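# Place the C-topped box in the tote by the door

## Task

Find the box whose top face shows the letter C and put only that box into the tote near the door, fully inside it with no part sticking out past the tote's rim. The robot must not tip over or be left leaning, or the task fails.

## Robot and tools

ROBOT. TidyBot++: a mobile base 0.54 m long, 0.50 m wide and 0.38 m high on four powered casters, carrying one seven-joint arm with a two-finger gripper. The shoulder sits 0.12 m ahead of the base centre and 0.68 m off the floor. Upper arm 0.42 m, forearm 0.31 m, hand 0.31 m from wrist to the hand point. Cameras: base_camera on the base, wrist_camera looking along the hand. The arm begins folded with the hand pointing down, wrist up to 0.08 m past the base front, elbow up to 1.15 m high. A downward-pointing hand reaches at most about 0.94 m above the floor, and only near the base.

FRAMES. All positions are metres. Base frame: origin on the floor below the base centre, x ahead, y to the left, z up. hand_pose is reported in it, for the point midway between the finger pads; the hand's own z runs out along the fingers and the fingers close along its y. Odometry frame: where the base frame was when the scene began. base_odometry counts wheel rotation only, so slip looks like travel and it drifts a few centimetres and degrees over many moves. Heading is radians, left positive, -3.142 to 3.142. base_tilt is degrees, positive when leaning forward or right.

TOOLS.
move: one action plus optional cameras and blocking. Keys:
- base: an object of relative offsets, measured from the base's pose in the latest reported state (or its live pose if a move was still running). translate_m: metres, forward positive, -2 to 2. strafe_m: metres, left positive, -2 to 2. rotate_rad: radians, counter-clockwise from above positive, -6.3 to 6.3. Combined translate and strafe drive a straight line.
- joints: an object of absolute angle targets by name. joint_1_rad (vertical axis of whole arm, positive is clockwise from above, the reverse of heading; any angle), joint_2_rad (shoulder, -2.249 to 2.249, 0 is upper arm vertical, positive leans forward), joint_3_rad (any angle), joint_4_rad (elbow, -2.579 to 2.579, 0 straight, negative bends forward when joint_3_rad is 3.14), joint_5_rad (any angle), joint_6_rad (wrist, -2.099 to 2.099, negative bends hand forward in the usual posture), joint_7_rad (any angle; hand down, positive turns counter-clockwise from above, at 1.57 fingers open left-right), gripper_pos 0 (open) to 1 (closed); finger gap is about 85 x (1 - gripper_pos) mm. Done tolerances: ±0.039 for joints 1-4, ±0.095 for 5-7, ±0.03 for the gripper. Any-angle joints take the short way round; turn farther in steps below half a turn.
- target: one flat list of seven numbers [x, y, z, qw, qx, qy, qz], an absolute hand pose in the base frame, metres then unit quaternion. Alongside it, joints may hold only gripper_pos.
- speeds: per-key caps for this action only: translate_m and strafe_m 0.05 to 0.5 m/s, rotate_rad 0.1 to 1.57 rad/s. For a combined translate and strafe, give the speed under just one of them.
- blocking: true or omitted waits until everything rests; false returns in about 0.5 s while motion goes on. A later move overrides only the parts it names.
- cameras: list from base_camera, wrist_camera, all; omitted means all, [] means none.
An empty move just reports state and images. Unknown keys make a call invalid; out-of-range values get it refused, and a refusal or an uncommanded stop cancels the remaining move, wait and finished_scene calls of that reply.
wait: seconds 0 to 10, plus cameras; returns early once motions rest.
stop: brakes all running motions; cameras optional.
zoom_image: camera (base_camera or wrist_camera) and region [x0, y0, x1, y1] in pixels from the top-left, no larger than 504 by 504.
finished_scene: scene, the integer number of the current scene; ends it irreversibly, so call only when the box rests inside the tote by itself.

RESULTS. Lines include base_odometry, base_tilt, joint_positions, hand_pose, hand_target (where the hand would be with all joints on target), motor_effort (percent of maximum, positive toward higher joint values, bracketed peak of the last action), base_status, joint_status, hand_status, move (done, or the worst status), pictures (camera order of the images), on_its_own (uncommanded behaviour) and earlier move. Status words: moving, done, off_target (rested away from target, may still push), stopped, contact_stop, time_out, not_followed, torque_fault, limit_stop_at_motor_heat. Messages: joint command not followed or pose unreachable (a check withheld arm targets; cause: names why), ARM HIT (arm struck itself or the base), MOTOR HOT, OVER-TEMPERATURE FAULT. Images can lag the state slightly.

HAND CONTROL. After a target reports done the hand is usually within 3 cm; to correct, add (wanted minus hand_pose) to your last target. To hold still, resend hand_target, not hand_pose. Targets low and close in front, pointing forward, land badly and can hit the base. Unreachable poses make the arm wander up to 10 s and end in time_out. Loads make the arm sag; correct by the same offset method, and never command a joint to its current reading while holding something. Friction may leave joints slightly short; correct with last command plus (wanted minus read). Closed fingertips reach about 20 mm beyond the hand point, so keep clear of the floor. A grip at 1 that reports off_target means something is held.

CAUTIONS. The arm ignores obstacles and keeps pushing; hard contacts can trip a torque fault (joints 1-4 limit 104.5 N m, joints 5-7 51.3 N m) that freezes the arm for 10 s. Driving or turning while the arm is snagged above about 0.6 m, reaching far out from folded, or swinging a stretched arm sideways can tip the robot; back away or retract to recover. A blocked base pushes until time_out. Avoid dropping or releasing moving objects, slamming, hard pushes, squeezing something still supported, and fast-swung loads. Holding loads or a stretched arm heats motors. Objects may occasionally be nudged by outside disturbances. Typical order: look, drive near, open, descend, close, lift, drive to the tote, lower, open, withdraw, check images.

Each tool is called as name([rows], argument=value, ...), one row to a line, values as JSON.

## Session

move(joints={"joint_1_rad":0,"joint_2_rad":-0.6,"joint_3_rad":3.14,"joint_4_rad":-2.0,"joint_5_rad":0,"joint_6_rad":-0.6,"joint_7_rad":1.57})

Scene clock: 1.73 s.
move: done
base_odometry: x=+0.000 y=+0.000 heading=+0.000
base_tilt: forward=+0.0 right=-0.4
base_status: not commanded
joint_positions: joint_1_rad=-0.005 joint_2_rad=-0.580 joint_3_rad=+3.124 joint_4_rad=-2.012 joint_5_rad=-0.025 joint_6_rad=-0.684 joint_7_rad=+1.547 gripper_pos=+0.000
joint_status: all done
motor_effort: joint_1_rad=+0(2) joint_2_rad=-1(5) joint_3_rad=+0(1) joint_4_rad=+21(21) joint_5_rad=-1(1) joint_6_rad=+7(7) joint_7_rad=+0(1)
hand_pose: x=+0.4656 y=+0.0154 z=+0.9157 quat_wxyz=(-0.018, +0.871, -0.004, +0.490)
hand_target: x=+0.4743 y=+0.0021 z=+0.9530 quat_wxyz=(+0.000, +0.841, +0.000, +0.540)
hand_status: not commanded
pictures: base_camera, wrist_camera
Images, in order (width x height): base_camera 644x364, wrist_camera 644x476.

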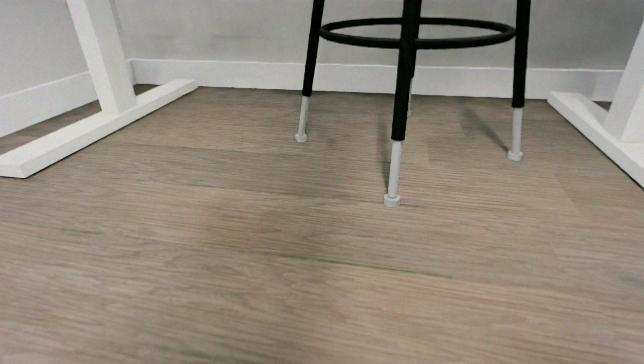

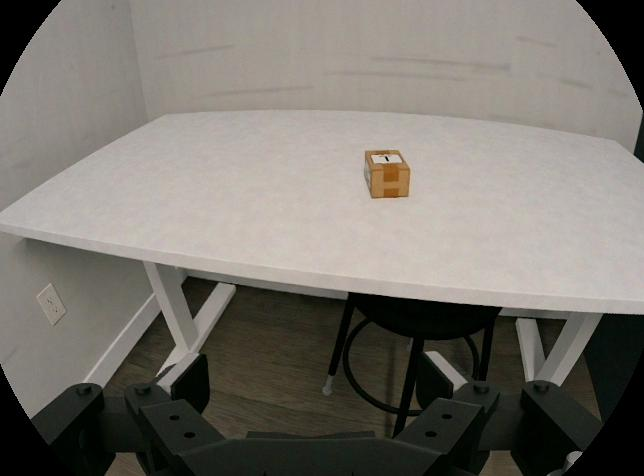

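zoom_image(camera="wrist_camera", region=[320, 130, 450, 220])

move(base={"rotate_rad": -1.2})

move(base={"rotate_rad": -1.2})

move(base={"rotate_rad": -1.2})

Scaled by 3.877.

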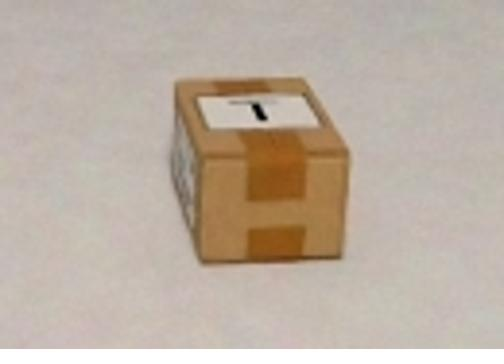

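Scene clock: 5.17 s.
move: done
base_odometry: x=+0.000 y=+0.000 heading=-1.199
base_tilt: forward=+0.0 right=-0.4
base_status: done
joint_positions: joint_1_rad=-0.005 joint_2_rad=-0.580 joint_3_rad=+3.127 joint_4_rad=-2.012 joint_5_rad=-0.025 joint_6_rad=-0.679 joint_7_rad=+1.547 gripper_pos=+0.000
joint_status: not commanded
motor_effort: joint_1_rad=+0(2) joint_2_rad=-1(2) joint_3_rad=+0(2) joint_4_rad=+21(21) joint_5_rad=-1(1) joint_6_rad=+7(8) joint_7_rad=+0(1)
hand_pose: x=+0.4664 y=+0.0141 z=+0.9170 quat_wxyz=(-0.018, +0.870, -0.006, +0.492)
hand_target: x=+0.4743 y=+0.0021 z=+0.9530 quat_wxyz=(+0.000, +0.841, +0.000, +0.540)
hand_status: not commanded
pictures: base_camera, wrist_camera
Images, in order (width x height): base_camera 644x364, wrist_camera 644x476.

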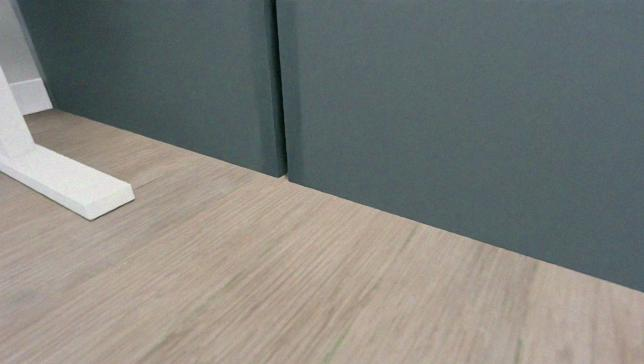

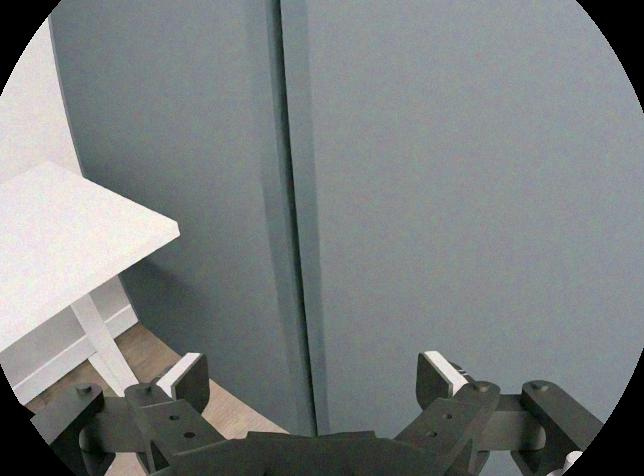

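Scene clock: 7.20 s.
move: done
base_odometry: x=+0.000 y=+0.000 heading=-2.397
base_tilt: forward=+0.0 right=-0.4
base_status: done
joint_positions: joint_1_rad=-0.005 joint_2_rad=-0.580 joint_3_rad=+3.129 joint_4_rad=-2.012 joint_5_rad=-0.025 joint_6_rad=-0.679 joint_7_rad=+1.547 gripper_pos=+0.000
joint_status: not commanded
motor_effort: joint_1_rad=+1(2) joint_2_rad=-1(2) joint_3_rad=+0(2) joint_4_rad=+21(21) joint_5_rad=-1(1) joint_6_rad=+7(8) joint_7_rad=+0(1)
hand_pose: x=+0.4665 y=+0.0134 z=+0.9171 quat_wxyz=(-0.018, +0.870, -0.006, +0.493)
hand_target: x=+0.4743 y=+0.0021 z=+0.9530 quat_wxyz=(+0.000, +0.841, +0.000, +0.540)
hand_status: not commanded
pictures: base_camera, wrist_camera
Images, in order (width x height): base_camera 644x364, wrist_camera 644x476.

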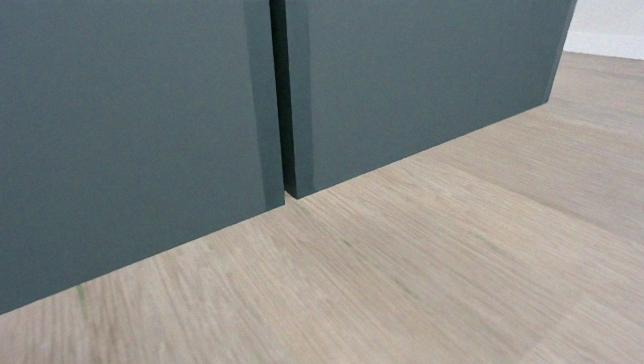

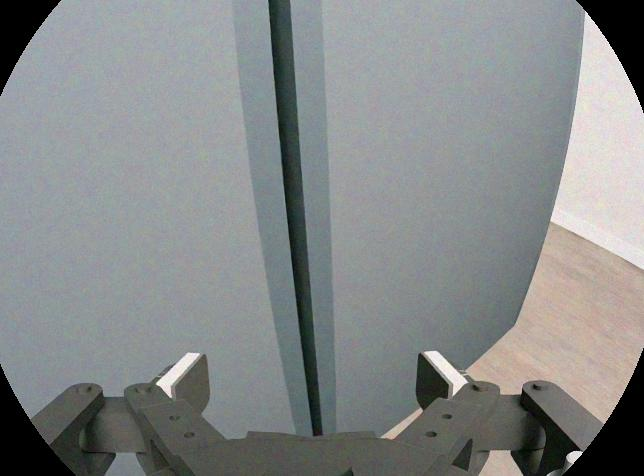

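Scene clock: 9.23 s.
move: done
base_odometry: x=+0.000 y=+0.000 heading=+2.687
base_tilt: forward=+0.1 right=-0.4
base_status: done
joint_positions: joint_1_rad=-0.005 joint_2_rad=-0.580 joint_3_rad=+3.130 joint_4_rad=-2.012 joint_5_rad=-0.025 joint_6_rad=-0.678 joint_7_rad=+1.547 gripper_pos=+0.000
joint_status: not commanded
motor_effort: joint_1_rad=+0(2) joint_2_rad=-1(2) joint_3_rad=+0(2) joint_4_rad=+21(21) joint_5_rad=+0(1) joint_6_rad=+8(8) joint_7_rad=+0(1)
hand_pose: x=+0.4666 y=+0.0130 z=+0.9172 quat_wxyz=(-0.018, +0.870, -0.007, +0.493)
hand_target: x=+0.4743 y=+0.0021 z=+0.9530 quat_wxyz=(+0.000, +0.841, +0.000, +0.540)
hand_status: not commanded
pictures: base_camera, wrist_camera
Images, in order (width x height): base_camera 644x364, wrist_camera 644x476.

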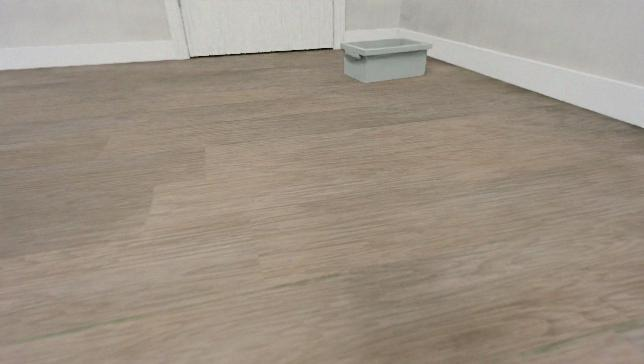

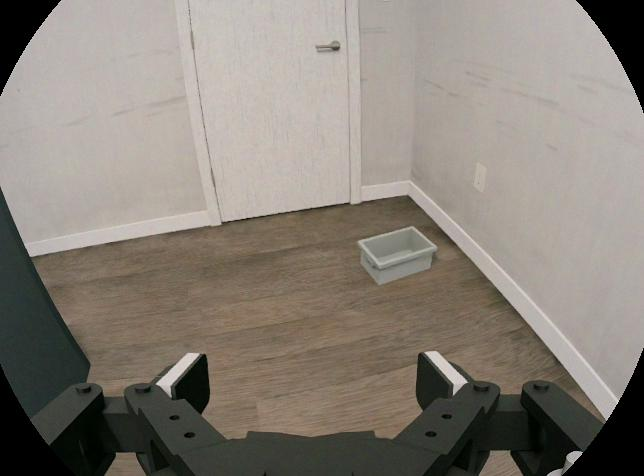

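move(base={"rotate_rad": 1.86}, cameras=["base_camera"])

move(base={"strafe_m": -1.2})

Scene clock: 22.50 s.
move: done
base_odometry: x=+0.000 y=+0.000 heading=-1.737
base_tilt: forward=+0.0 right=-0.4
base_status: done
joint_positions: joint_1_rad=-0.005 joint_2_rad=-0.580 joint_3_rad=+3.131 joint_4_rad=-2.012 joint_5_rad=-0.025 joint_6_rad=-0.678 joint_7_rad=+1.547 gripper_pos=+0.000
joint_status: not commanded
motor_effort: joint_1_rad=+0(2) joint_2_rad=-1(2) joint_3_rad=+0(2) joint_4_rad=+21(21) joint_5_rad=+0(1) joint_6_rad=+7(8) joint_7_rad=+0(1)
hand_pose: x=+0.4667 y=+0.0126 z=+0.9174 quat_wxyz=(-0.018, +0.870, -0.007, +0.493)
hand_target: x=+0.4743 y=+0.0021 z=+0.9530 quat_wxyz=(+0.000, +0.841, +0.000, +0.540)
hand_status: not commanded
Images, in order (width x height): base_camera 644x364.

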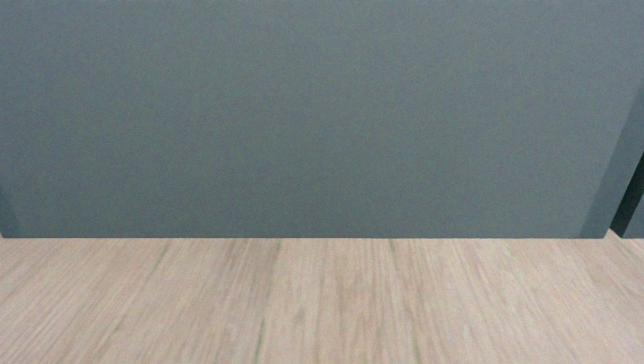

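Scene clock: 26.27 s.
move: done
base_odometry: x=-1.184 y=+0.199 heading=-1.736
base_tilt: forward=+0.0 right=-0.4
base_status: done
joint_positions: joint_1_rad=-0.005 joint_2_rad=-0.580 joint_3_rad=+3.131 joint_4_rad=-2.012 joint_5_rad=-0.025 joint_6_rad=-0.678 joint_7_rad=+1.547 gripper_pos=+0.000
joint_status: not commanded
motor_effort: joint_1_rad=+0(1) joint_2_rad=-1(2) joint_3_rad=+0(3) joint_4_rad=+21(21) joint_5_rad=-1(1) joint_6_rad=+7(8) joint_7_rad=+0(1)
hand_pose: x=+0.4667 y=+0.0125 z=+0.9174 quat_wxyz=(-0.018, +0.870, -0.007, +0.493)
hand_target: x=+0.4743 y=+0.0021 z=+0.9530 quat_wxyz=(+0.000, +0.841, +0.000, +0.540)
hand_status: not commanded
pictures: base_camera, wrist_camera
Images, in order (width x height): base_camera 644x364, wrist_camera 644x476.

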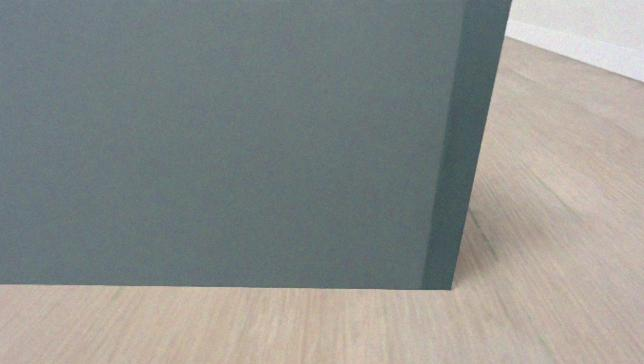

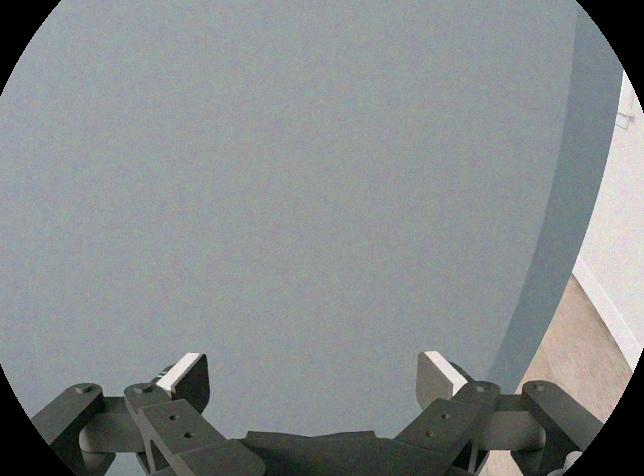

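move(base={"strafe_m": -0.66, "translate_m": -0.12, "rotate_rad": -0.04})

Scene clock: 31.43 s.
move: done
base_odometry: x=-1.815 y=+0.426 heading=-1.777
base_tilt: forward=+0.0 right=-0.4
base_status: done
joint_positions: joint_1_rad=-0.005 joint_2_rad=-0.580 joint_3_rad=+3.131 joint_4_rad=-2.012 joint_5_rad=-0.025 joint_6_rad=-0.678 joint_7_rad=+1.547 gripper_pos=+0.000
joint_status: not commanded
motor_effort: joint_1_rad=+0(1) joint_2_rad=-1(2) joint_3_rad=+0(3) joint_4_rad=+21(21) joint_5_rad=-1(1) joint_6_rad=+7(8) joint_7_rad=+0(1)
hand_pose: x=+0.4667 y=+0.0123 z=+0.9175 quat_wxyz=(-0.018, +0.870, -0.008, +0.493)
hand_target: x=+0.4743 y=+0.0021 z=+0.9530 quat_wxyz=(+0.000, +0.841, +0.000, +0.540)
hand_status: not commanded
pictures: base_camera, wrist_camera
Images, in order (width x height): base_camera 644x364, wrist_camera 644x476.

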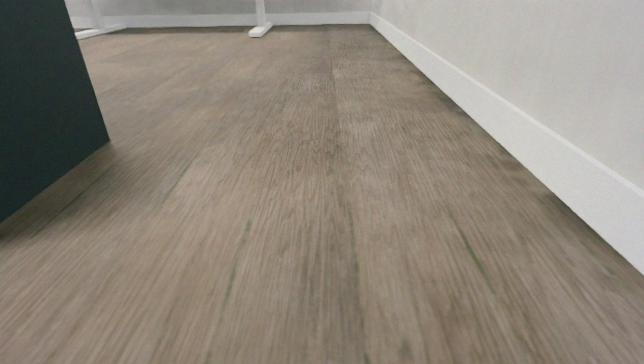

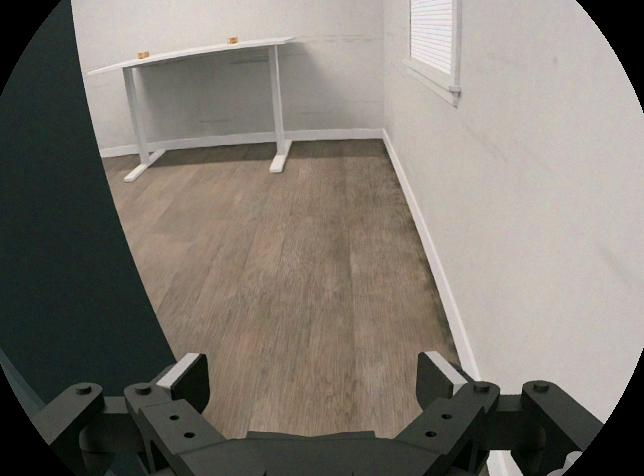

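move(base={"rotate_rad": 0.045}, cameras=[])

move(base={"translate_m": 1.7}, cameras=[])

move(base={"strafe_m": 1.0, "translate_m": 0.35}, joints={"joint_2_rad":-0.25,"joint_4_rad":-1.5,"joint_6_rad":-1.0})

zoom_image(camera="wrist_camera", region=[100, 30, 540, 200])

Scene clock: 34.93 s.
move: done
base_odometry: x=-1.815 y=+0.426 heading=-1.732
base_tilt: forward=+0.1 right=-0.4
base_status: done
joint_positions: joint_1_rad=-0.005 joint_2_rad=-0.580 joint_3_rad=+3.131 joint_4_rad=-2.012 joint_5_rad=-0.025 joint_6_rad=-0.678 joint_7_rad=+1.547 gripper_pos=+0.000
joint_status: not commanded
motor_effort: joint_1_rad=+0(2) joint_2_rad=-1(2) joint_3_rad=+0(2) joint_4_rad=+21(21) joint_5_rad=+0(1) joint_6_rad=+7(7) joint_7_rad=+0(0)
hand_pose: x=+0.4666 y=+0.0123 z=+0.9175 quat_wxyz=(-0.018, +0.870, -0.008, +0.493)
hand_target: x=+0.4743 y=+0.0021 z=+0.9530 quat_wxyz=(+0.000, +0.841, +0.000, +0.540)
hand_status: not commanded

Scene clock: 39.67 s.
move: done
base_odometry: x=-2.089 y=-1.252 heading=-1.733
base_tilt: forward=+0.1 right=-0.5
base_status: done
joint_positions: joint_1_rad=-0.005 joint_2_rad=-0.587 joint_3_rad=+3.131 joint_4_rad=-2.012 joint_5_rad=-0.025 joint_6_rad=-0.677 joint_7_rad=+1.547 gripper_pos=+0.000
joint_status: not commanded
motor_effort: joint_1_rad=+0(2) joint_2_rad=-1(3) joint_3_rad=+0(2) joint_4_rad=+21(21) joint_5_rad=+0(1) joint_6_rad=+7(8) joint_7_rad=+0(0)
hand_pose: x=+0.4651 y=+0.0123 z=+0.9202 quat_wxyz=(-0.018, +0.868, -0.008, +0.497)
hand_target: x=+0.4743 y=+0.0021 z=+0.9530 quat_wxyz=(+0.000, +0.841, +0.000, +0.540)
hand_status: not commanded

Scene clock: 42.93 s.
move: done
base_odometry: x=-1.159 y=-1.759 heading=-1.733
base_tilt: forward=+0.1 right=-0.5
base_status: done
joint_positions: joint_1_rad=-0.005 joint_2_rad=-0.272 joint_3_rad=+3.132 joint_4_rad=-1.515 joint_5_rad=-0.025 joint_6_rad=-0.926 joint_7_rad=+1.547 gripper_pos=+0.000
joint_status: all done
motor_effort: joint_1_rad=+1(2) joint_2_rad=-11(13) joint_3_rad=+0(2) joint_4_rad=+20(22) joint_5_rad=-1(1) joint_6_rad=+7(9) joint_7_rad=+0(1)
hand_pose: x=+0.5606 y=+0.0149 z=+1.0128 quat_wxyz=(-0.020, +0.884, -0.005, +0.467)
hand_target: x=+0.5554 y=+0.0021 z=+0.9931 quat_wxyz=(+0.000, +0.902, +0.000, +0.431)
hand_status: not commanded
pictures: base_camera, wrist_camera
Images, in order (width x height): base_camera 644x364, wrist_camera 644x476.

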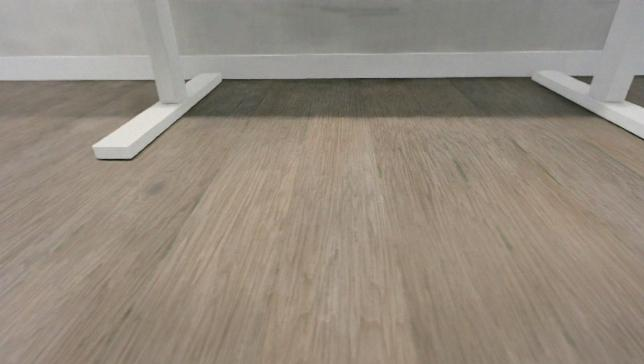

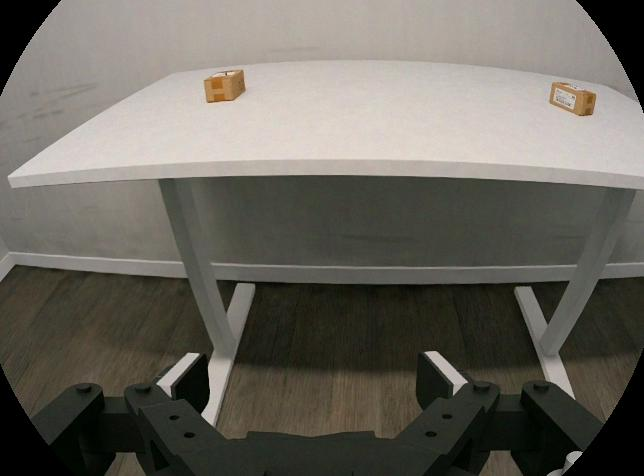

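Scaled by 1.145.

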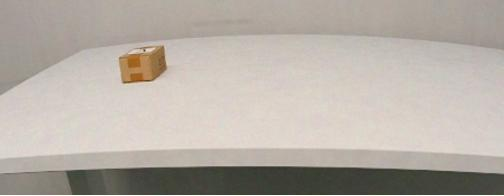

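move(base={"translate_m": 0.3})

zoom_image(camera="wrist_camera", region=[120, 60, 260, 180])

zoom_image(camera="wrist_camera", region=[540, 60, 644, 180])

Scene clock: 46.50 s.
move: done
base_odometry: x=-1.207 y=-2.055 heading=-1.732
base_tilt: forward=+0.0 right=-0.5
base_status: done
joint_positions: joint_1_rad=-0.005 joint_2_rad=-0.258 joint_3_rad=+3.132 joint_4_rad=-1.513 joint_5_rad=-0.025 joint_6_rad=-0.929 joint_7_rad=+1.547 gripper_pos=+0.000
joint_status: not commanded
motor_effort: joint_1_rad=+1(1) joint_2_rad=-12(15) joint_3_rad=-1(1) joint_4_rad=+20(21) joint_5_rad=-1(1) joint_6_rad=+7(8) joint_7_rad=+0(1)
hand_pose: x=+0.5647 y=+0.0149 z=+1.0072 quat_wxyz=(-0.020, +0.887, -0.006, +0.460)
hand_target: x=+0.5554 y=+0.0021 z=+0.9931 quat_wxyz=(+0.000, +0.902, +0.000, +0.431)
hand_status: not commanded
pictures: base_camera, wrist_camera
Images, in order (width x height): base_camera 644x364, wrist_camera 644x476.

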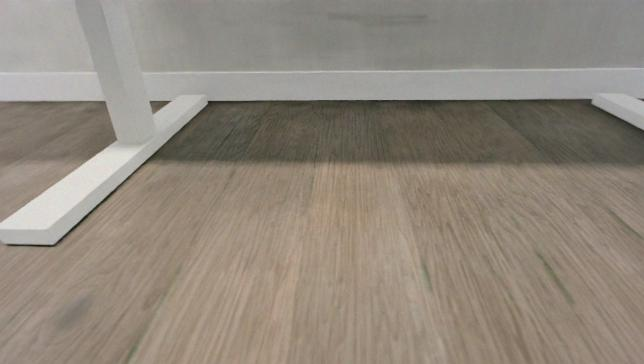

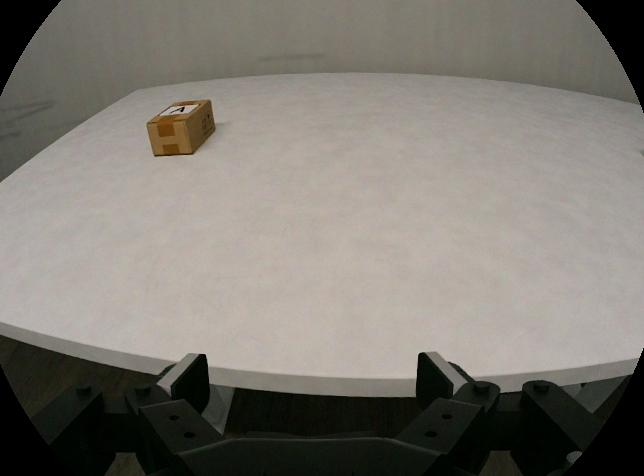

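Scaled by 3.600.

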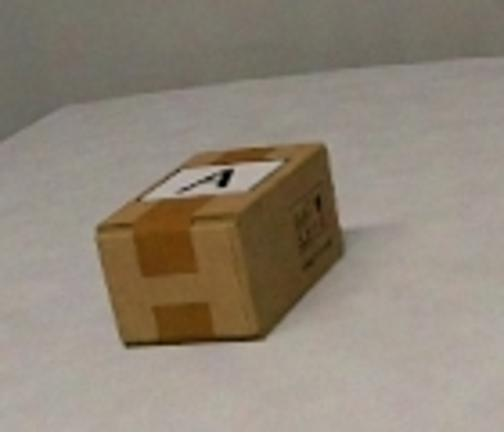

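Scaled by 4.200.

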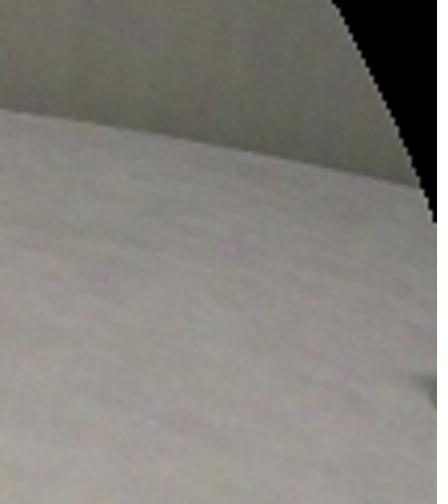

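move(base={"strafe_m": -0.6, "translate_m": 0.05})

zoom_image(camera="wrist_camera", region=[350, 80, 550, 230])

Scene clock: 51.53 s.
move: done
base_odometry: x=-1.807 y=-2.008 heading=-1.732
base_tilt: forward=+0.1 right=-0.4
base_status: done
joint_positions: joint_1_rad=-0.005 joint_2_rad=-0.258 joint_3_rad=+3.132 joint_4_rad=-1.513 joint_5_rad=-0.025 joint_6_rad=-0.929 joint_7_rad=+1.547 gripper_pos=+0.000
joint_status: not commanded
motor_effort: joint_1_rad=+1(2) joint_2_rad=-12(13) joint_3_rad=+0(3) joint_4_rad=+20(20) joint_5_rad=+0(1) joint_6_rad=+7(7) joint_7_rad=+0(0)
hand_pose: x=+0.5647 y=+0.0149 z=+1.0072 quat_wxyz=(-0.020, +0.887, -0.006, +0.460)
hand_target: x=+0.5554 y=+0.0021 z=+0.9931 quat_wxyz=(+0.000, +0.902, +0.000, +0.431)
hand_status: not commanded
pictures: base_camera, wrist_camera
Images, in order (width x height): base_camera 644x364, wrist_camera 644x476.

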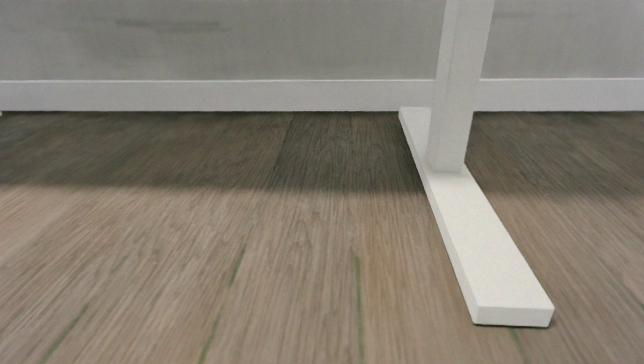

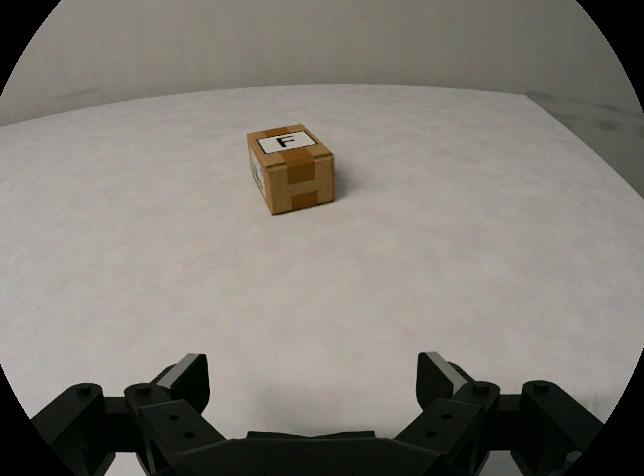

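Scaled by 2.520.

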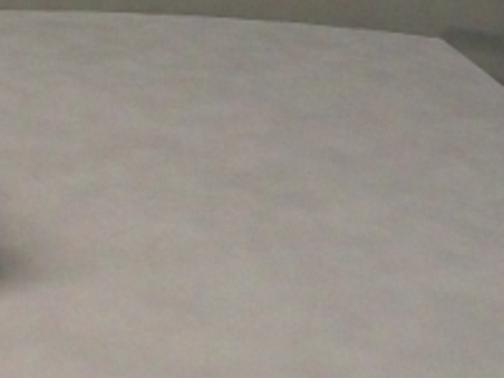

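move(base={"translate_m": -0.6, "strafe_m":0.4}, joints={"joint_2_rad":-0.6,"joint_4_rad":-2.0,"joint_6_rad":-0.6}, cameras=[])

move(base={"rotate_rad": 1.4})

move(base={"rotate_rad": 1.0})

move(base={"rotate_rad": 0.9})

Scene clock: 57.23 s.
move: done
base_odometry: x=-1.316 y=-1.480 heading=-1.731
base_tilt: forward=+0.1 right=-0.4
base_status: done
joint_positions: joint_1_rad=-0.005 joint_2_rad=-0.595 joint_3_rad=+3.132 joint_4_rad=-1.985 joint_5_rad=-0.025 joint_6_rad=-0.681 joint_7_rad=+1.547 gripper_pos=+0.000
joint_status: all done
motor_effort: joint_1_rad=+0(1) joint_2_rad=-1(18) joint_3_rad=+0(2) joint_4_rad=+21(22) joint_5_rad=-1(1) joint_6_rad=+7(9) joint_7_rad=+0(0)
hand_pose: x=+0.4654 y=+0.0122 z=+0.9373 quat_wxyz=(-0.019, +0.860, -0.008, +0.510)
hand_target: x=+0.4743 y=+0.0021 z=+0.9530 quat_wxyz=(+0.000, +0.841, +0.000, +0.540)
hand_status: not commanded

Scene clock: 59.43 s.
move: done
base_odometry: x=-1.316 y=-1.480 heading=-0.332
base_tilt: forward=+0.1 right=-0.5
base_status: done
joint_positions: joint_1_rad=-0.005 joint_2_rad=-0.595 joint_3_rad=+3.132 joint_4_rad=-1.985 joint_5_rad=-0.024 joint_6_rad=-0.679 joint_7_rad=+1.547 gripper_pos=+0.000
joint_status: not commanded
motor_effort: joint_1_rad=+0(2) joint_2_rad=-1(2) joint_3_rad=+0(2) joint_4_rad=+21(21) joint_5_rad=-1(1) joint_6_rad=+7(8) joint_7_rad=+0(0)
hand_pose: x=+0.4657 y=+0.0121 z=+0.9378 quat_wxyz=(-0.019, +0.860, -0.008, +0.510)
hand_target: x=+0.4743 y=+0.0021 z=+0.9530 quat_wxyz=(+0.000, +0.841, +0.000, +0.540)
hand_status: not commanded
pictures: base_camera, wrist_camera
Images, in order (width x height): base_camera 644x364, wrist_camera 644x476.

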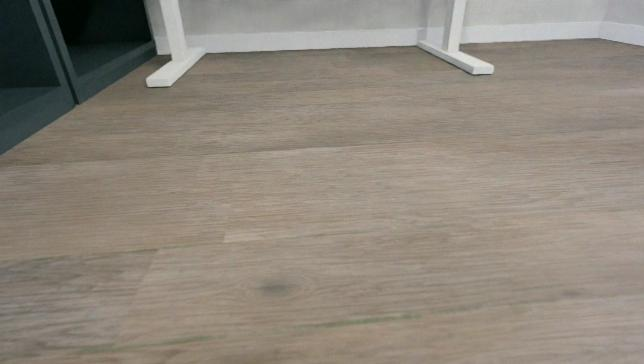

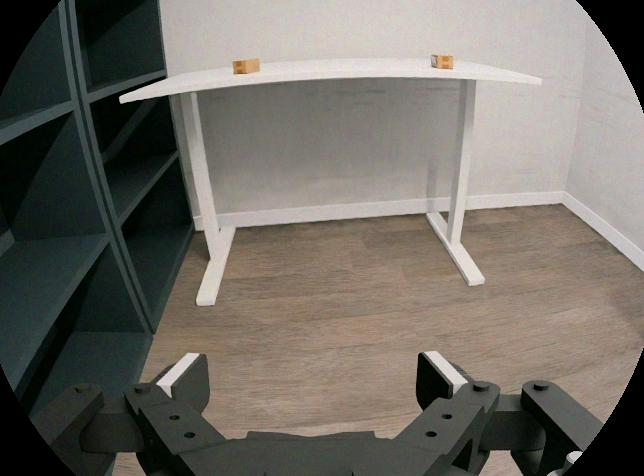

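Scene clock: 61.33 s.
move: done
base_odometry: x=-1.316 y=-1.480 heading=+0.667
base_tilt: forward=+0.1 right=-0.4
base_status: done
joint_positions: joint_1_rad=-0.005 joint_2_rad=-0.595 joint_3_rad=+3.132 joint_4_rad=-1.985 joint_5_rad=-0.024 joint_6_rad=-0.679 joint_7_rad=+1.547 gripper_pos=+0.000
joint_status: not commanded
motor_effort: joint_1_rad=+0(2) joint_2_rad=-1(1) joint_3_rad=+0(2) joint_4_rad=+21(21) joint_5_rad=-1(1) joint_6_rad=+7(8) joint_7_rad=+0(1)
hand_pose: x=+0.4657 y=+0.0121 z=+0.9378 quat_wxyz=(-0.019, +0.860, -0.008, +0.510)
hand_target: x=+0.4743 y=+0.0021 z=+0.9530 quat_wxyz=(+0.000, +0.841, +0.000, +0.540)
hand_status: not commanded
pictures: base_camera, wrist_camera
Images, in order (width x height): base_camera 644x364, wrist_camera 644x476.

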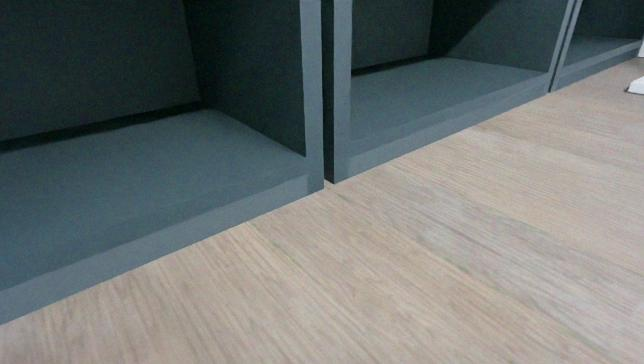

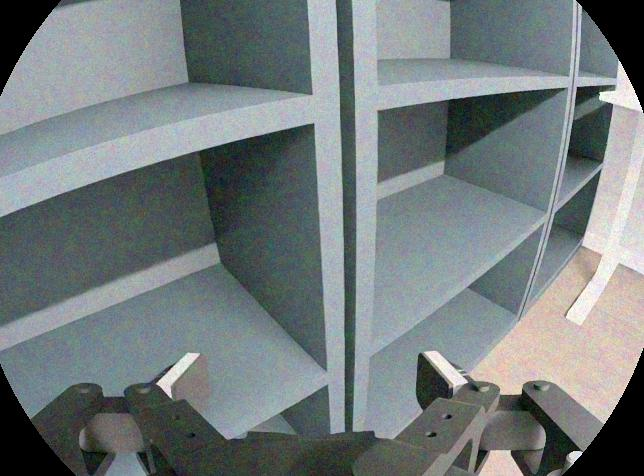

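Scene clock: 63.17 s.
move: done
base_odometry: x=-1.316 y=-1.480 heading=+1.565
base_tilt: forward=+0.1 right=-0.5
base_status: done
joint_positions: joint_1_rad=-0.005 joint_2_rad=-0.595 joint_3_rad=+3.132 joint_4_rad=-1.985 joint_5_rad=-0.024 joint_6_rad=-0.679 joint_7_rad=+1.547 gripper_pos=+0.000
joint_status: not commanded
motor_effort: joint_1_rad=+0(2) joint_2_rad=-1(1) joint_3_rad=+0(2) joint_4_rad=+21(21) joint_5_rad=-1(1) joint_6_rad=+8(8) joint_7_rad=+0(0)
hand_pose: x=+0.4657 y=+0.0121 z=+0.9378 quat_wxyz=(-0.019, +0.860, -0.008, +0.510)
hand_target: x=+0.4743 y=+0.0021 z=+0.9530 quat_wxyz=(+0.000, +0.841, +0.000, +0.540)
hand_status: not commanded
pictures: base_camera, wrist_camera
Images, in order (width x height): base_camera 644x364, wrist_camera 644x476.

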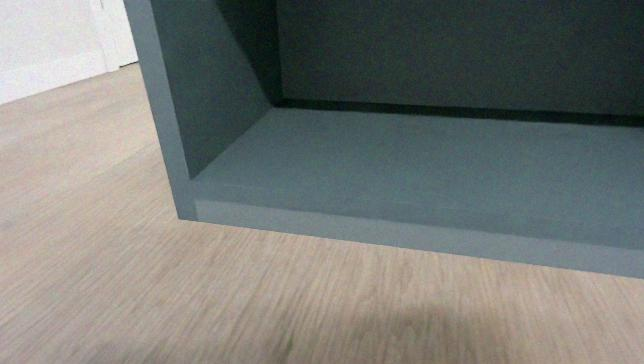

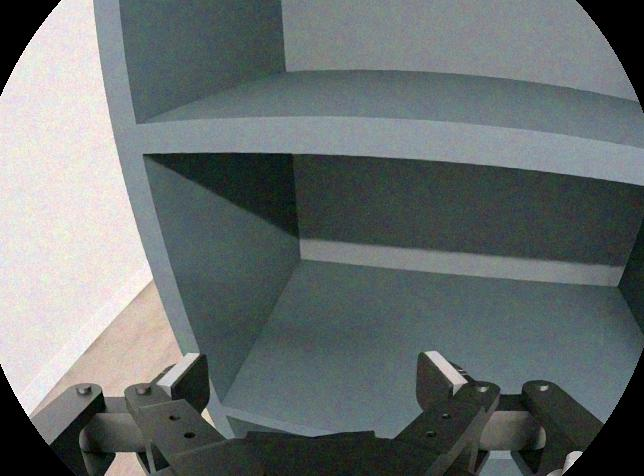

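move(base={"rotate_rad": -1.76}, cameras=[])

move(base={"translate_m": 0.85}, joints={"joint_2_rad":-0.25,"joint_4_rad":-1.5,"joint_6_rad":-1.0})

zoom_image(camera="wrist_camera", region=[80, 40, 580, 240])

Scene clock: 68.97 s.
move: done
base_odometry: x=-1.316 y=-1.480 heading=-0.193
base_tilt: forward=+0.0 right=-0.5
base_status: done
joint_positions: joint_1_rad=-0.005 joint_2_rad=-0.595 joint_3_rad=+3.133 joint_4_rad=-1.985 joint_5_rad=-0.024 joint_6_rad=-0.678 joint_7_rad=+1.547 gripper_pos=+0.000
joint_status: not commanded
motor_effort: joint_1_rad=+0(1) joint_2_rad=-1(2) joint_3_rad=+0(2) joint_4_rad=+21(21) joint_5_rad=-1(1) joint_6_rad=+8(8) joint_7_rad=+0(1)
hand_pose: x=+0.4658 y=+0.0118 z=+0.9378 quat_wxyz=(-0.019, +0.860, -0.008, +0.511)
hand_target: x=+0.4743 y=+0.0021 z=+0.9530 quat_wxyz=(+0.000, +0.841, +0.000, +0.540)
hand_status: not commanded

Scene clock: 72.03 s.
move: done
base_odometry: x=-0.482 y=-1.643 heading=-0.194
base_tilt: forward=+0.1 right=-0.4
base_status: done
joint_positions: joint_1_rad=-0.005 joint_2_rad=-0.263 joint_3_rad=+3.133 joint_4_rad=-1.514 joint_5_rad=-0.024 joint_6_rad=-0.926 joint_7_rad=+1.547 gripper_pos=+0.000
joint_status: all done
motor_effort: joint_1_rad=+0(1) joint_2_rad=-12(14) joint_3_rad=+0(1) joint_4_rad=+20(22) joint_5_rad=-1(1) joint_6_rad=+7(9) joint_7_rad=+0(1)
hand_pose: x=+0.5633 y=+0.0143 z=+1.0094 quat_wxyz=(-0.020, +0.886, -0.006, +0.463)
hand_target: x=+0.5554 y=+0.0021 z=+0.9931 quat_wxyz=(+0.000, +0.902, +0.000, +0.431)
hand_status: not commanded
pictures: base_camera, wrist_camera
Images, in order (width x height): base_camera 644x364, wrist_camera 644x476.

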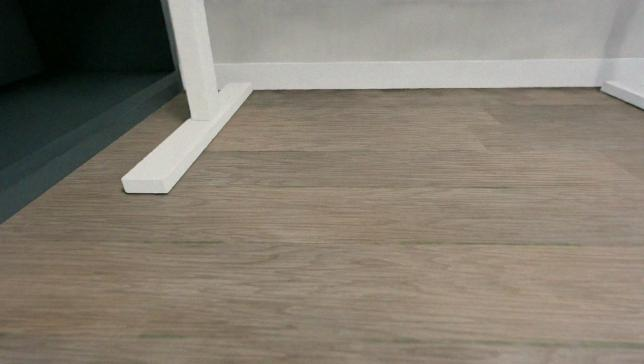

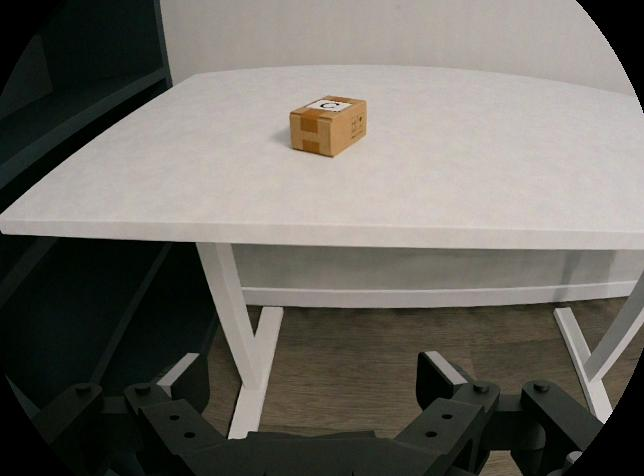

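Scaled by 1.008.

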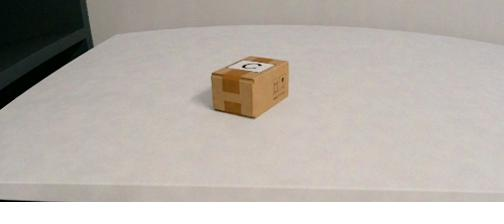

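move(base={"translate_m": 0.2})

Scene clock: 77.97 s.
move: done
base_odometry: x=-0.286 y=-1.682 heading=-0.196
base_tilt: forward=+0.1 right=-0.4
base_status: done
joint_positions: joint_1_rad=-0.005 joint_2_rad=-0.255 joint_3_rad=+3.133 joint_4_rad=-1.513 joint_5_rad=-0.024 joint_6_rad=-0.929 joint_7_rad=+1.547 gripper_pos=+0.000
joint_status: not commanded
motor_effort: joint_1_rad=+0(1) joint_2_rad=-12(16) joint_3_rad=+0(1) joint_4_rad=+20(21) joint_5_rad=-1(1) joint_6_rad=+7(8) joint_7_rad=+0(0)
hand_pose: x=+0.5659 y=+0.0143 z=+1.0055 quat_wxyz=(-0.020, +0.888, -0.006, +0.459)
hand_target: x=+0.5554 y=+0.0021 z=+0.9931 quat_wxyz=(+0.000, +0.902, +0.000, +0.431)
hand_status: not commanded
pictures: base_camera, wrist_camera
Images, in order (width x height): base_camera 644x364, wrist_camera 644x476.

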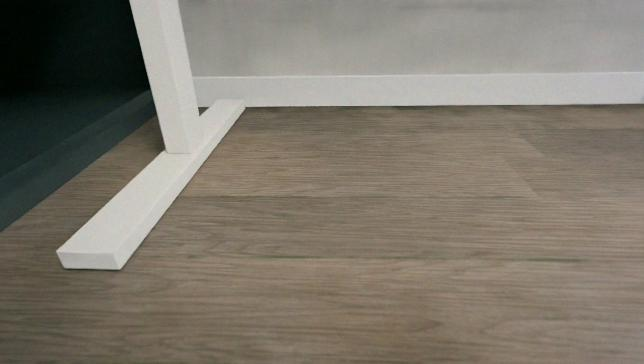

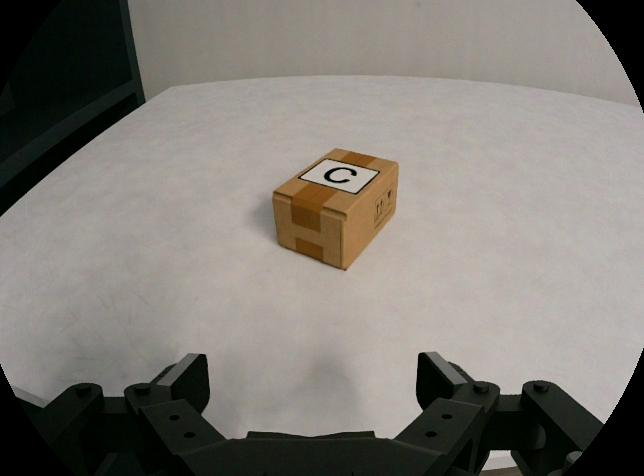

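move(target=[0.67, 0.05, 1.045, 0.125, 0.838, -0.217, 0.484], cameras=["wrist_camera"])

Scene clock: 95.97 s.
move: done
base_odometry: x=-0.286 y=-1.682 heading=-0.196
base_tilt: forward=+0.1 right=-0.5
base_status: not commanded
joint_positions: joint_1_rad=-0.513 joint_2_rad=+0.131 joint_3_rad=+3.139 joint_4_rad=-1.093 joint_5_rad=+0.830 joint_6_rad=-1.228 joint_7_rad=+0.641 gripper_pos=+0.000
joint_status: not commanded
motor_effort: joint_1_rad=+0(2) joint_2_rad=-25(27) joint_3_rad=+0(2) joint_4_rad=+18(21) joint_5_rad=+5(5) joint_6_rad=+5(7) joint_7_rad=+0(0)
hand_pose: x=+0.6743 y=+0.0677 z=+1.0549 quat_wxyz=(+0.098, +0.843, -0.178, +0.499)
hand_target: x=+0.6700 y=+0.0500 z=+1.0450 quat_wxyz=(+0.125, +0.838, -0.217, +0.484)
hand_status: done (0.021 m and 5.8 deg from the pose sent, 0.117 m and 30.1 deg at the start)
Images, in order (width x height): wrist_camera 644x476.

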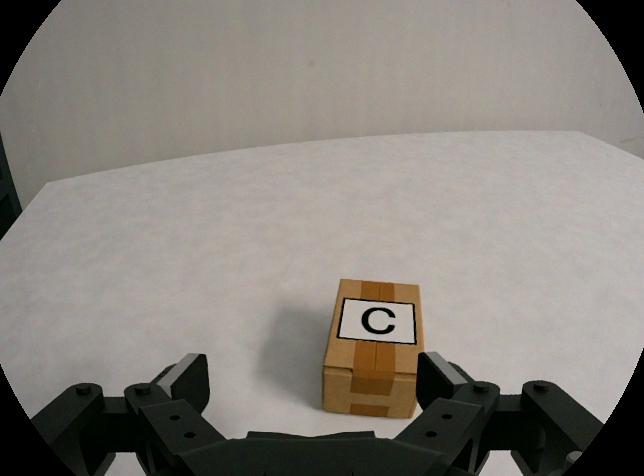

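move(target=[0.673, 0.026, 1.01, 0.167, 0.816, -0.289, 0.471], cameras=["wrist_camera"])

Scene clock: 103.13 s.
move: done
base_odometry: x=-0.286 y=-1.682 heading=-0.196
base_tilt: forward=+0.1 right=-0.5
base_status: not commanded
joint_positions: joint_1_rad=-0.573 joint_2_rad=+0.189 joint_3_rad=+3.234 joint_4_rad=-1.112 joint_5_rad=+0.895 joint_6_rad=-1.282 joint_7_rad=+0.468 gripper_pos=+0.000
joint_status: not commanded
motor_effort: joint_1_rad=+0(1) joint_2_rad=-27(29) joint_3_rad=+1(1) joint_4_rad=+18(19) joint_5_rad=+6(6) joint_6_rad=+4(5) joint_7_rad=+0(0)
hand_pose: x=+0.6826 y=+0.0403 z=+1.0265 quat_wxyz=(+0.132, +0.823, -0.257, +0.488)
hand_target: x=+0.6730 y=+0.0260 z=+1.0100 quat_wxyz=(+0.167, +0.816, -0.289, +0.471)
hand_status: done (0.024 m and 5.8 deg from the pose sent, 0.061 m and 15.7 deg at the start)
Images, in order (width x height): wrist_camera 644x476.

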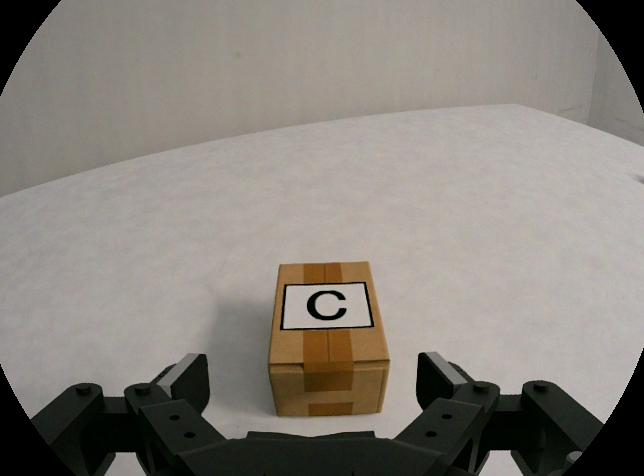

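move(base={"strafe_m": -0.01}, cameras=[])

move(target=[0.697, 0.010, 0.98, 0.167, 0.816, -0.289, 0.471], cameras=["wrist_camera"])

Scene clock: 107.83 s.
move: done
base_odometry: x=-0.287 y=-1.692 heading=-0.195
base_tilt: forward=+0.1 right=-0.4
base_status: done
joint_positions: joint_1_rad=-0.578 joint_2_rad=+0.190 joint_3_rad=+3.237 joint_4_rad=-1.112 joint_5_rad=+0.897 joint_6_rad=-1.284 joint_7_rad=+0.468 gripper_pos=+0.000
joint_status: not commanded
motor_effort: joint_1_rad=+0(3) joint_2_rad=-27(29) joint_3_rad=+1(2) joint_4_rad=+18(18) joint_5_rad=+6(7) joint_6_rad=+4(4) joint_7_rad=+0(0)
hand_pose: x=+0.6823 y=+0.0412 z=+1.0262 quat_wxyz=(+0.133, +0.823, -0.257, +0.488)
hand_target: x=+0.6730 y=+0.0260 z=+1.0100 quat_wxyz=(+0.167, +0.816, -0.289, +0.471)
hand_status: not commanded

Scene clock: 108.73 s.
move: done
base_odometry: x=-0.287 y=-1.692 heading=-0.195
base_tilt: forward=+0.1 right=-0.4
base_status: not commanded
joint_positions: joint_1_rad=-0.573 joint_2_rad=+0.206 joint_3_rad=+3.279 joint_4_rad=-1.183 joint_5_rad=+0.897 joint_6_rad=-1.276 joint_7_rad=+0.435 gripper_pos=+0.000
joint_status: not commanded
motor_effort: joint_1_rad=+0(2) joint_2_rad=-27(29) joint_3_rad=+1(1) joint_4_rad=+18(19) joint_5_rad=+6(7) joint_6_rad=+3(4) joint_7_rad=+0(0)
hand_pose: x=+0.6835 y=+0.0188 z=+0.9906 quat_wxyz=(+0.163, +0.826, -0.271, +0.466)
hand_target: x=+0.6970 y=+0.0100 z=+0.9800 quat_wxyz=(+0.167, +0.816, -0.289, +0.471)
hand_status: done (0.019 m and 2.5 deg from the pose sent, 0.058 m and 5.8 deg at the start)
Images, in order (width x height): wrist_camera 644x476.

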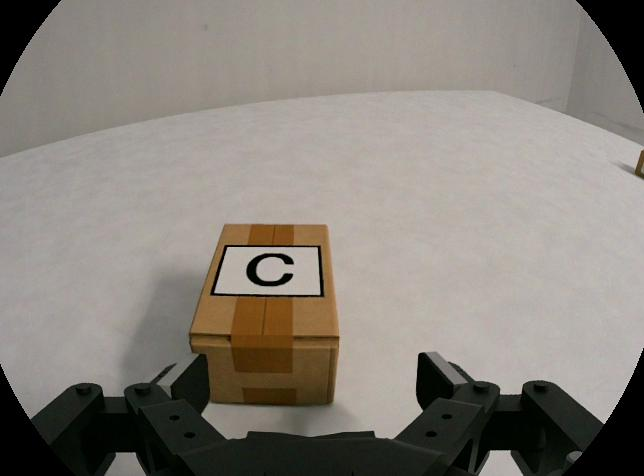

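move(base={"strafe_m": 0.024}, cameras=["wrist_camera"])

Scene clock: 112.67 s.
move: done
base_odometry: x=-0.283 y=-1.668 heading=-0.196
base_tilt: forward=+0.1 right=-0.4
base_status: done
joint_positions: joint_1_rad=-0.572 joint_2_rad=+0.209 joint_3_rad=+3.283 joint_4_rad=-1.183 joint_5_rad=+0.897 joint_6_rad=-1.276 joint_7_rad=+0.435 gripper_pos=+0.000
joint_status: not commanded
motor_effort: joint_1_rad=-1(3) joint_2_rad=-27(29) joint_3_rad=+1(3) joint_4_rad=+18(19) joint_5_rad=+6(6) joint_6_rad=+3(4) joint_7_rad=+0(0)
hand_pose: x=+0.6841 y=+0.0165 z=+0.9894 quat_wxyz=(+0.166, +0.826, -0.273, +0.465)
hand_target: x=+0.6970 y=+0.0100 z=+0.9800 quat_wxyz=(+0.167, +0.816, -0.289, +0.471)
hand_status: not commanded
Images, in order (width x height): wrist_camera 644x476.

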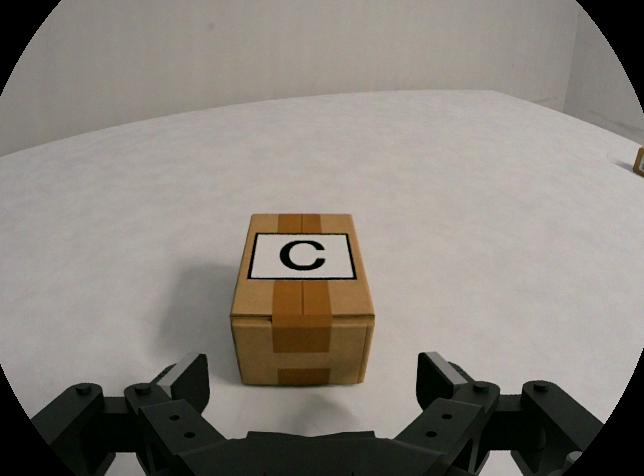

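move(target=[0.726, -0.007, 0.972, 0.167, 0.816, -0.289, 0.471], cameras=["wrist_camera"])

Scene clock: 116.10 s.
move: done
base_odometry: x=-0.283 y=-1.668 heading=-0.196
base_tilt: forward=+0.1 right=-0.5
base_status: not commanded
joint_positions: joint_1_rad=-0.566 joint_2_rad=+0.252 joint_3_rad=+3.368 joint_4_rad=-1.170 joint_5_rad=+0.881 joint_6_rad=-1.239 joint_7_rad=+0.435 gripper_pos=+0.000
joint_status: not commanded
motor_effort: joint_1_rad=+1(1) joint_2_rad=-29(30) joint_3_rad=+1(2) joint_4_rad=+18(19) joint_5_rad=+6(7) joint_6_rad=+3(3) joint_7_rad=+0(0)
hand_pose: x=+0.7026 y=-0.0115 z=+0.9802 quat_wxyz=(+0.185, +0.816, -0.292, +0.463)
hand_target: x=+0.7260 y=-0.0070 z=+0.9720 quat_wxyz=(+0.167, +0.816, -0.289, +0.471)
hand_status: done (0.025 m and 2.3 deg from the pose sent, 0.051 m and 2.3 deg at the start)
Images, in order (width x height): wrist_camera 644x476.

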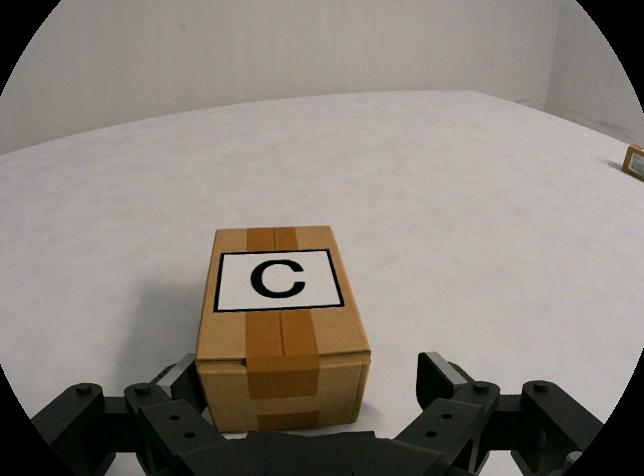

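move(base={"strafe_m": 0.014}, cameras=[])

move(target=[0.738, -0.012, 0.970, 0.134, 0.8345, -0.231, 0.482], cameras=["wrist_camera"])

Scene clock: 121.57 s.
move: done
base_odometry: x=-0.279 y=-1.654 heading=-0.196
base_tilt: forward=+0.0 right=-0.4
base_status: done
joint_positions: joint_1_rad=-0.562 joint_2_rad=+0.257 joint_3_rad=+3.371 joint_4_rad=-1.170 joint_5_rad=+0.881 joint_6_rad=-1.238 joint_7_rad=+0.435 gripper_pos=+0.000
joint_status: not commanded
motor_effort: joint_1_rad=+1(3) joint_2_rad=-29(31) joint_3_rad=+1(3) joint_4_rad=+18(19) joint_5_rad=+6(7) joint_6_rad=+3(3) joint_7_rad=+0(0)
hand_pose: x=+0.7036 y=-0.0147 z=+0.9783 quat_wxyz=(+0.188, +0.815, -0.294, +0.462)
hand_target: x=+0.7260 y=-0.0070 z=+0.9720 quat_wxyz=(+0.167, +0.816, -0.289, +0.471)
hand_status: not commanded

Scene clock: 122.80 s.
move: done
base_odometry: x=-0.280 y=-1.654 heading=-0.196
base_tilt: forward=+0.1 right=-0.4
base_status: not commanded
joint_positions: joint_1_rad=-0.467 joint_2_rad=+0.238 joint_3_rad=+3.351 joint_4_rad=-1.226 joint_5_rad=+0.842 joint_6_rad=-1.083 joint_7_rad=+0.496 gripper_pos=+0.000
joint_status: not commanded
motor_effort: joint_1_rad=+0(2) joint_2_rad=-29(30) joint_3_rad=+2(2) joint_4_rad=+19(19) joint_5_rad=+6(6) joint_6_rad=+3(4) joint_7_rad=+0(0)
hand_pose: x=+0.7257 y=-0.0329 z=+0.9695 quat_wxyz=(+0.165, +0.825, -0.264, +0.472)
hand_target: x=+0.7380 y=-0.0120 z=+0.9700 quat_wxyz=(+0.134, +0.834, -0.231, +0.482)
hand_status: done (0.024 m and 5.5 deg from the pose sent, 0.035 m and 10.1 deg at the start)
Images, in order (width x height): wrist_camera 644x476.

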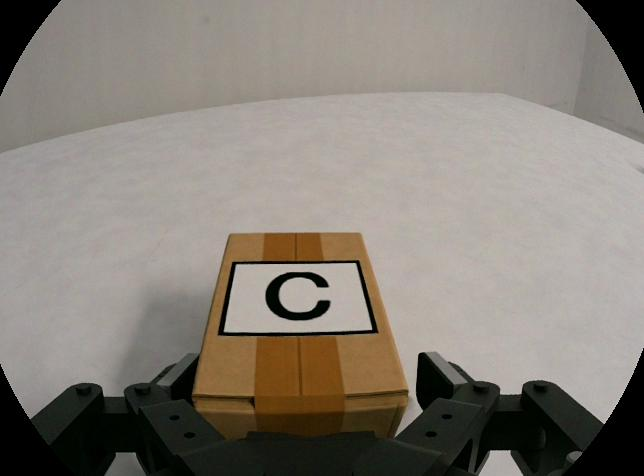

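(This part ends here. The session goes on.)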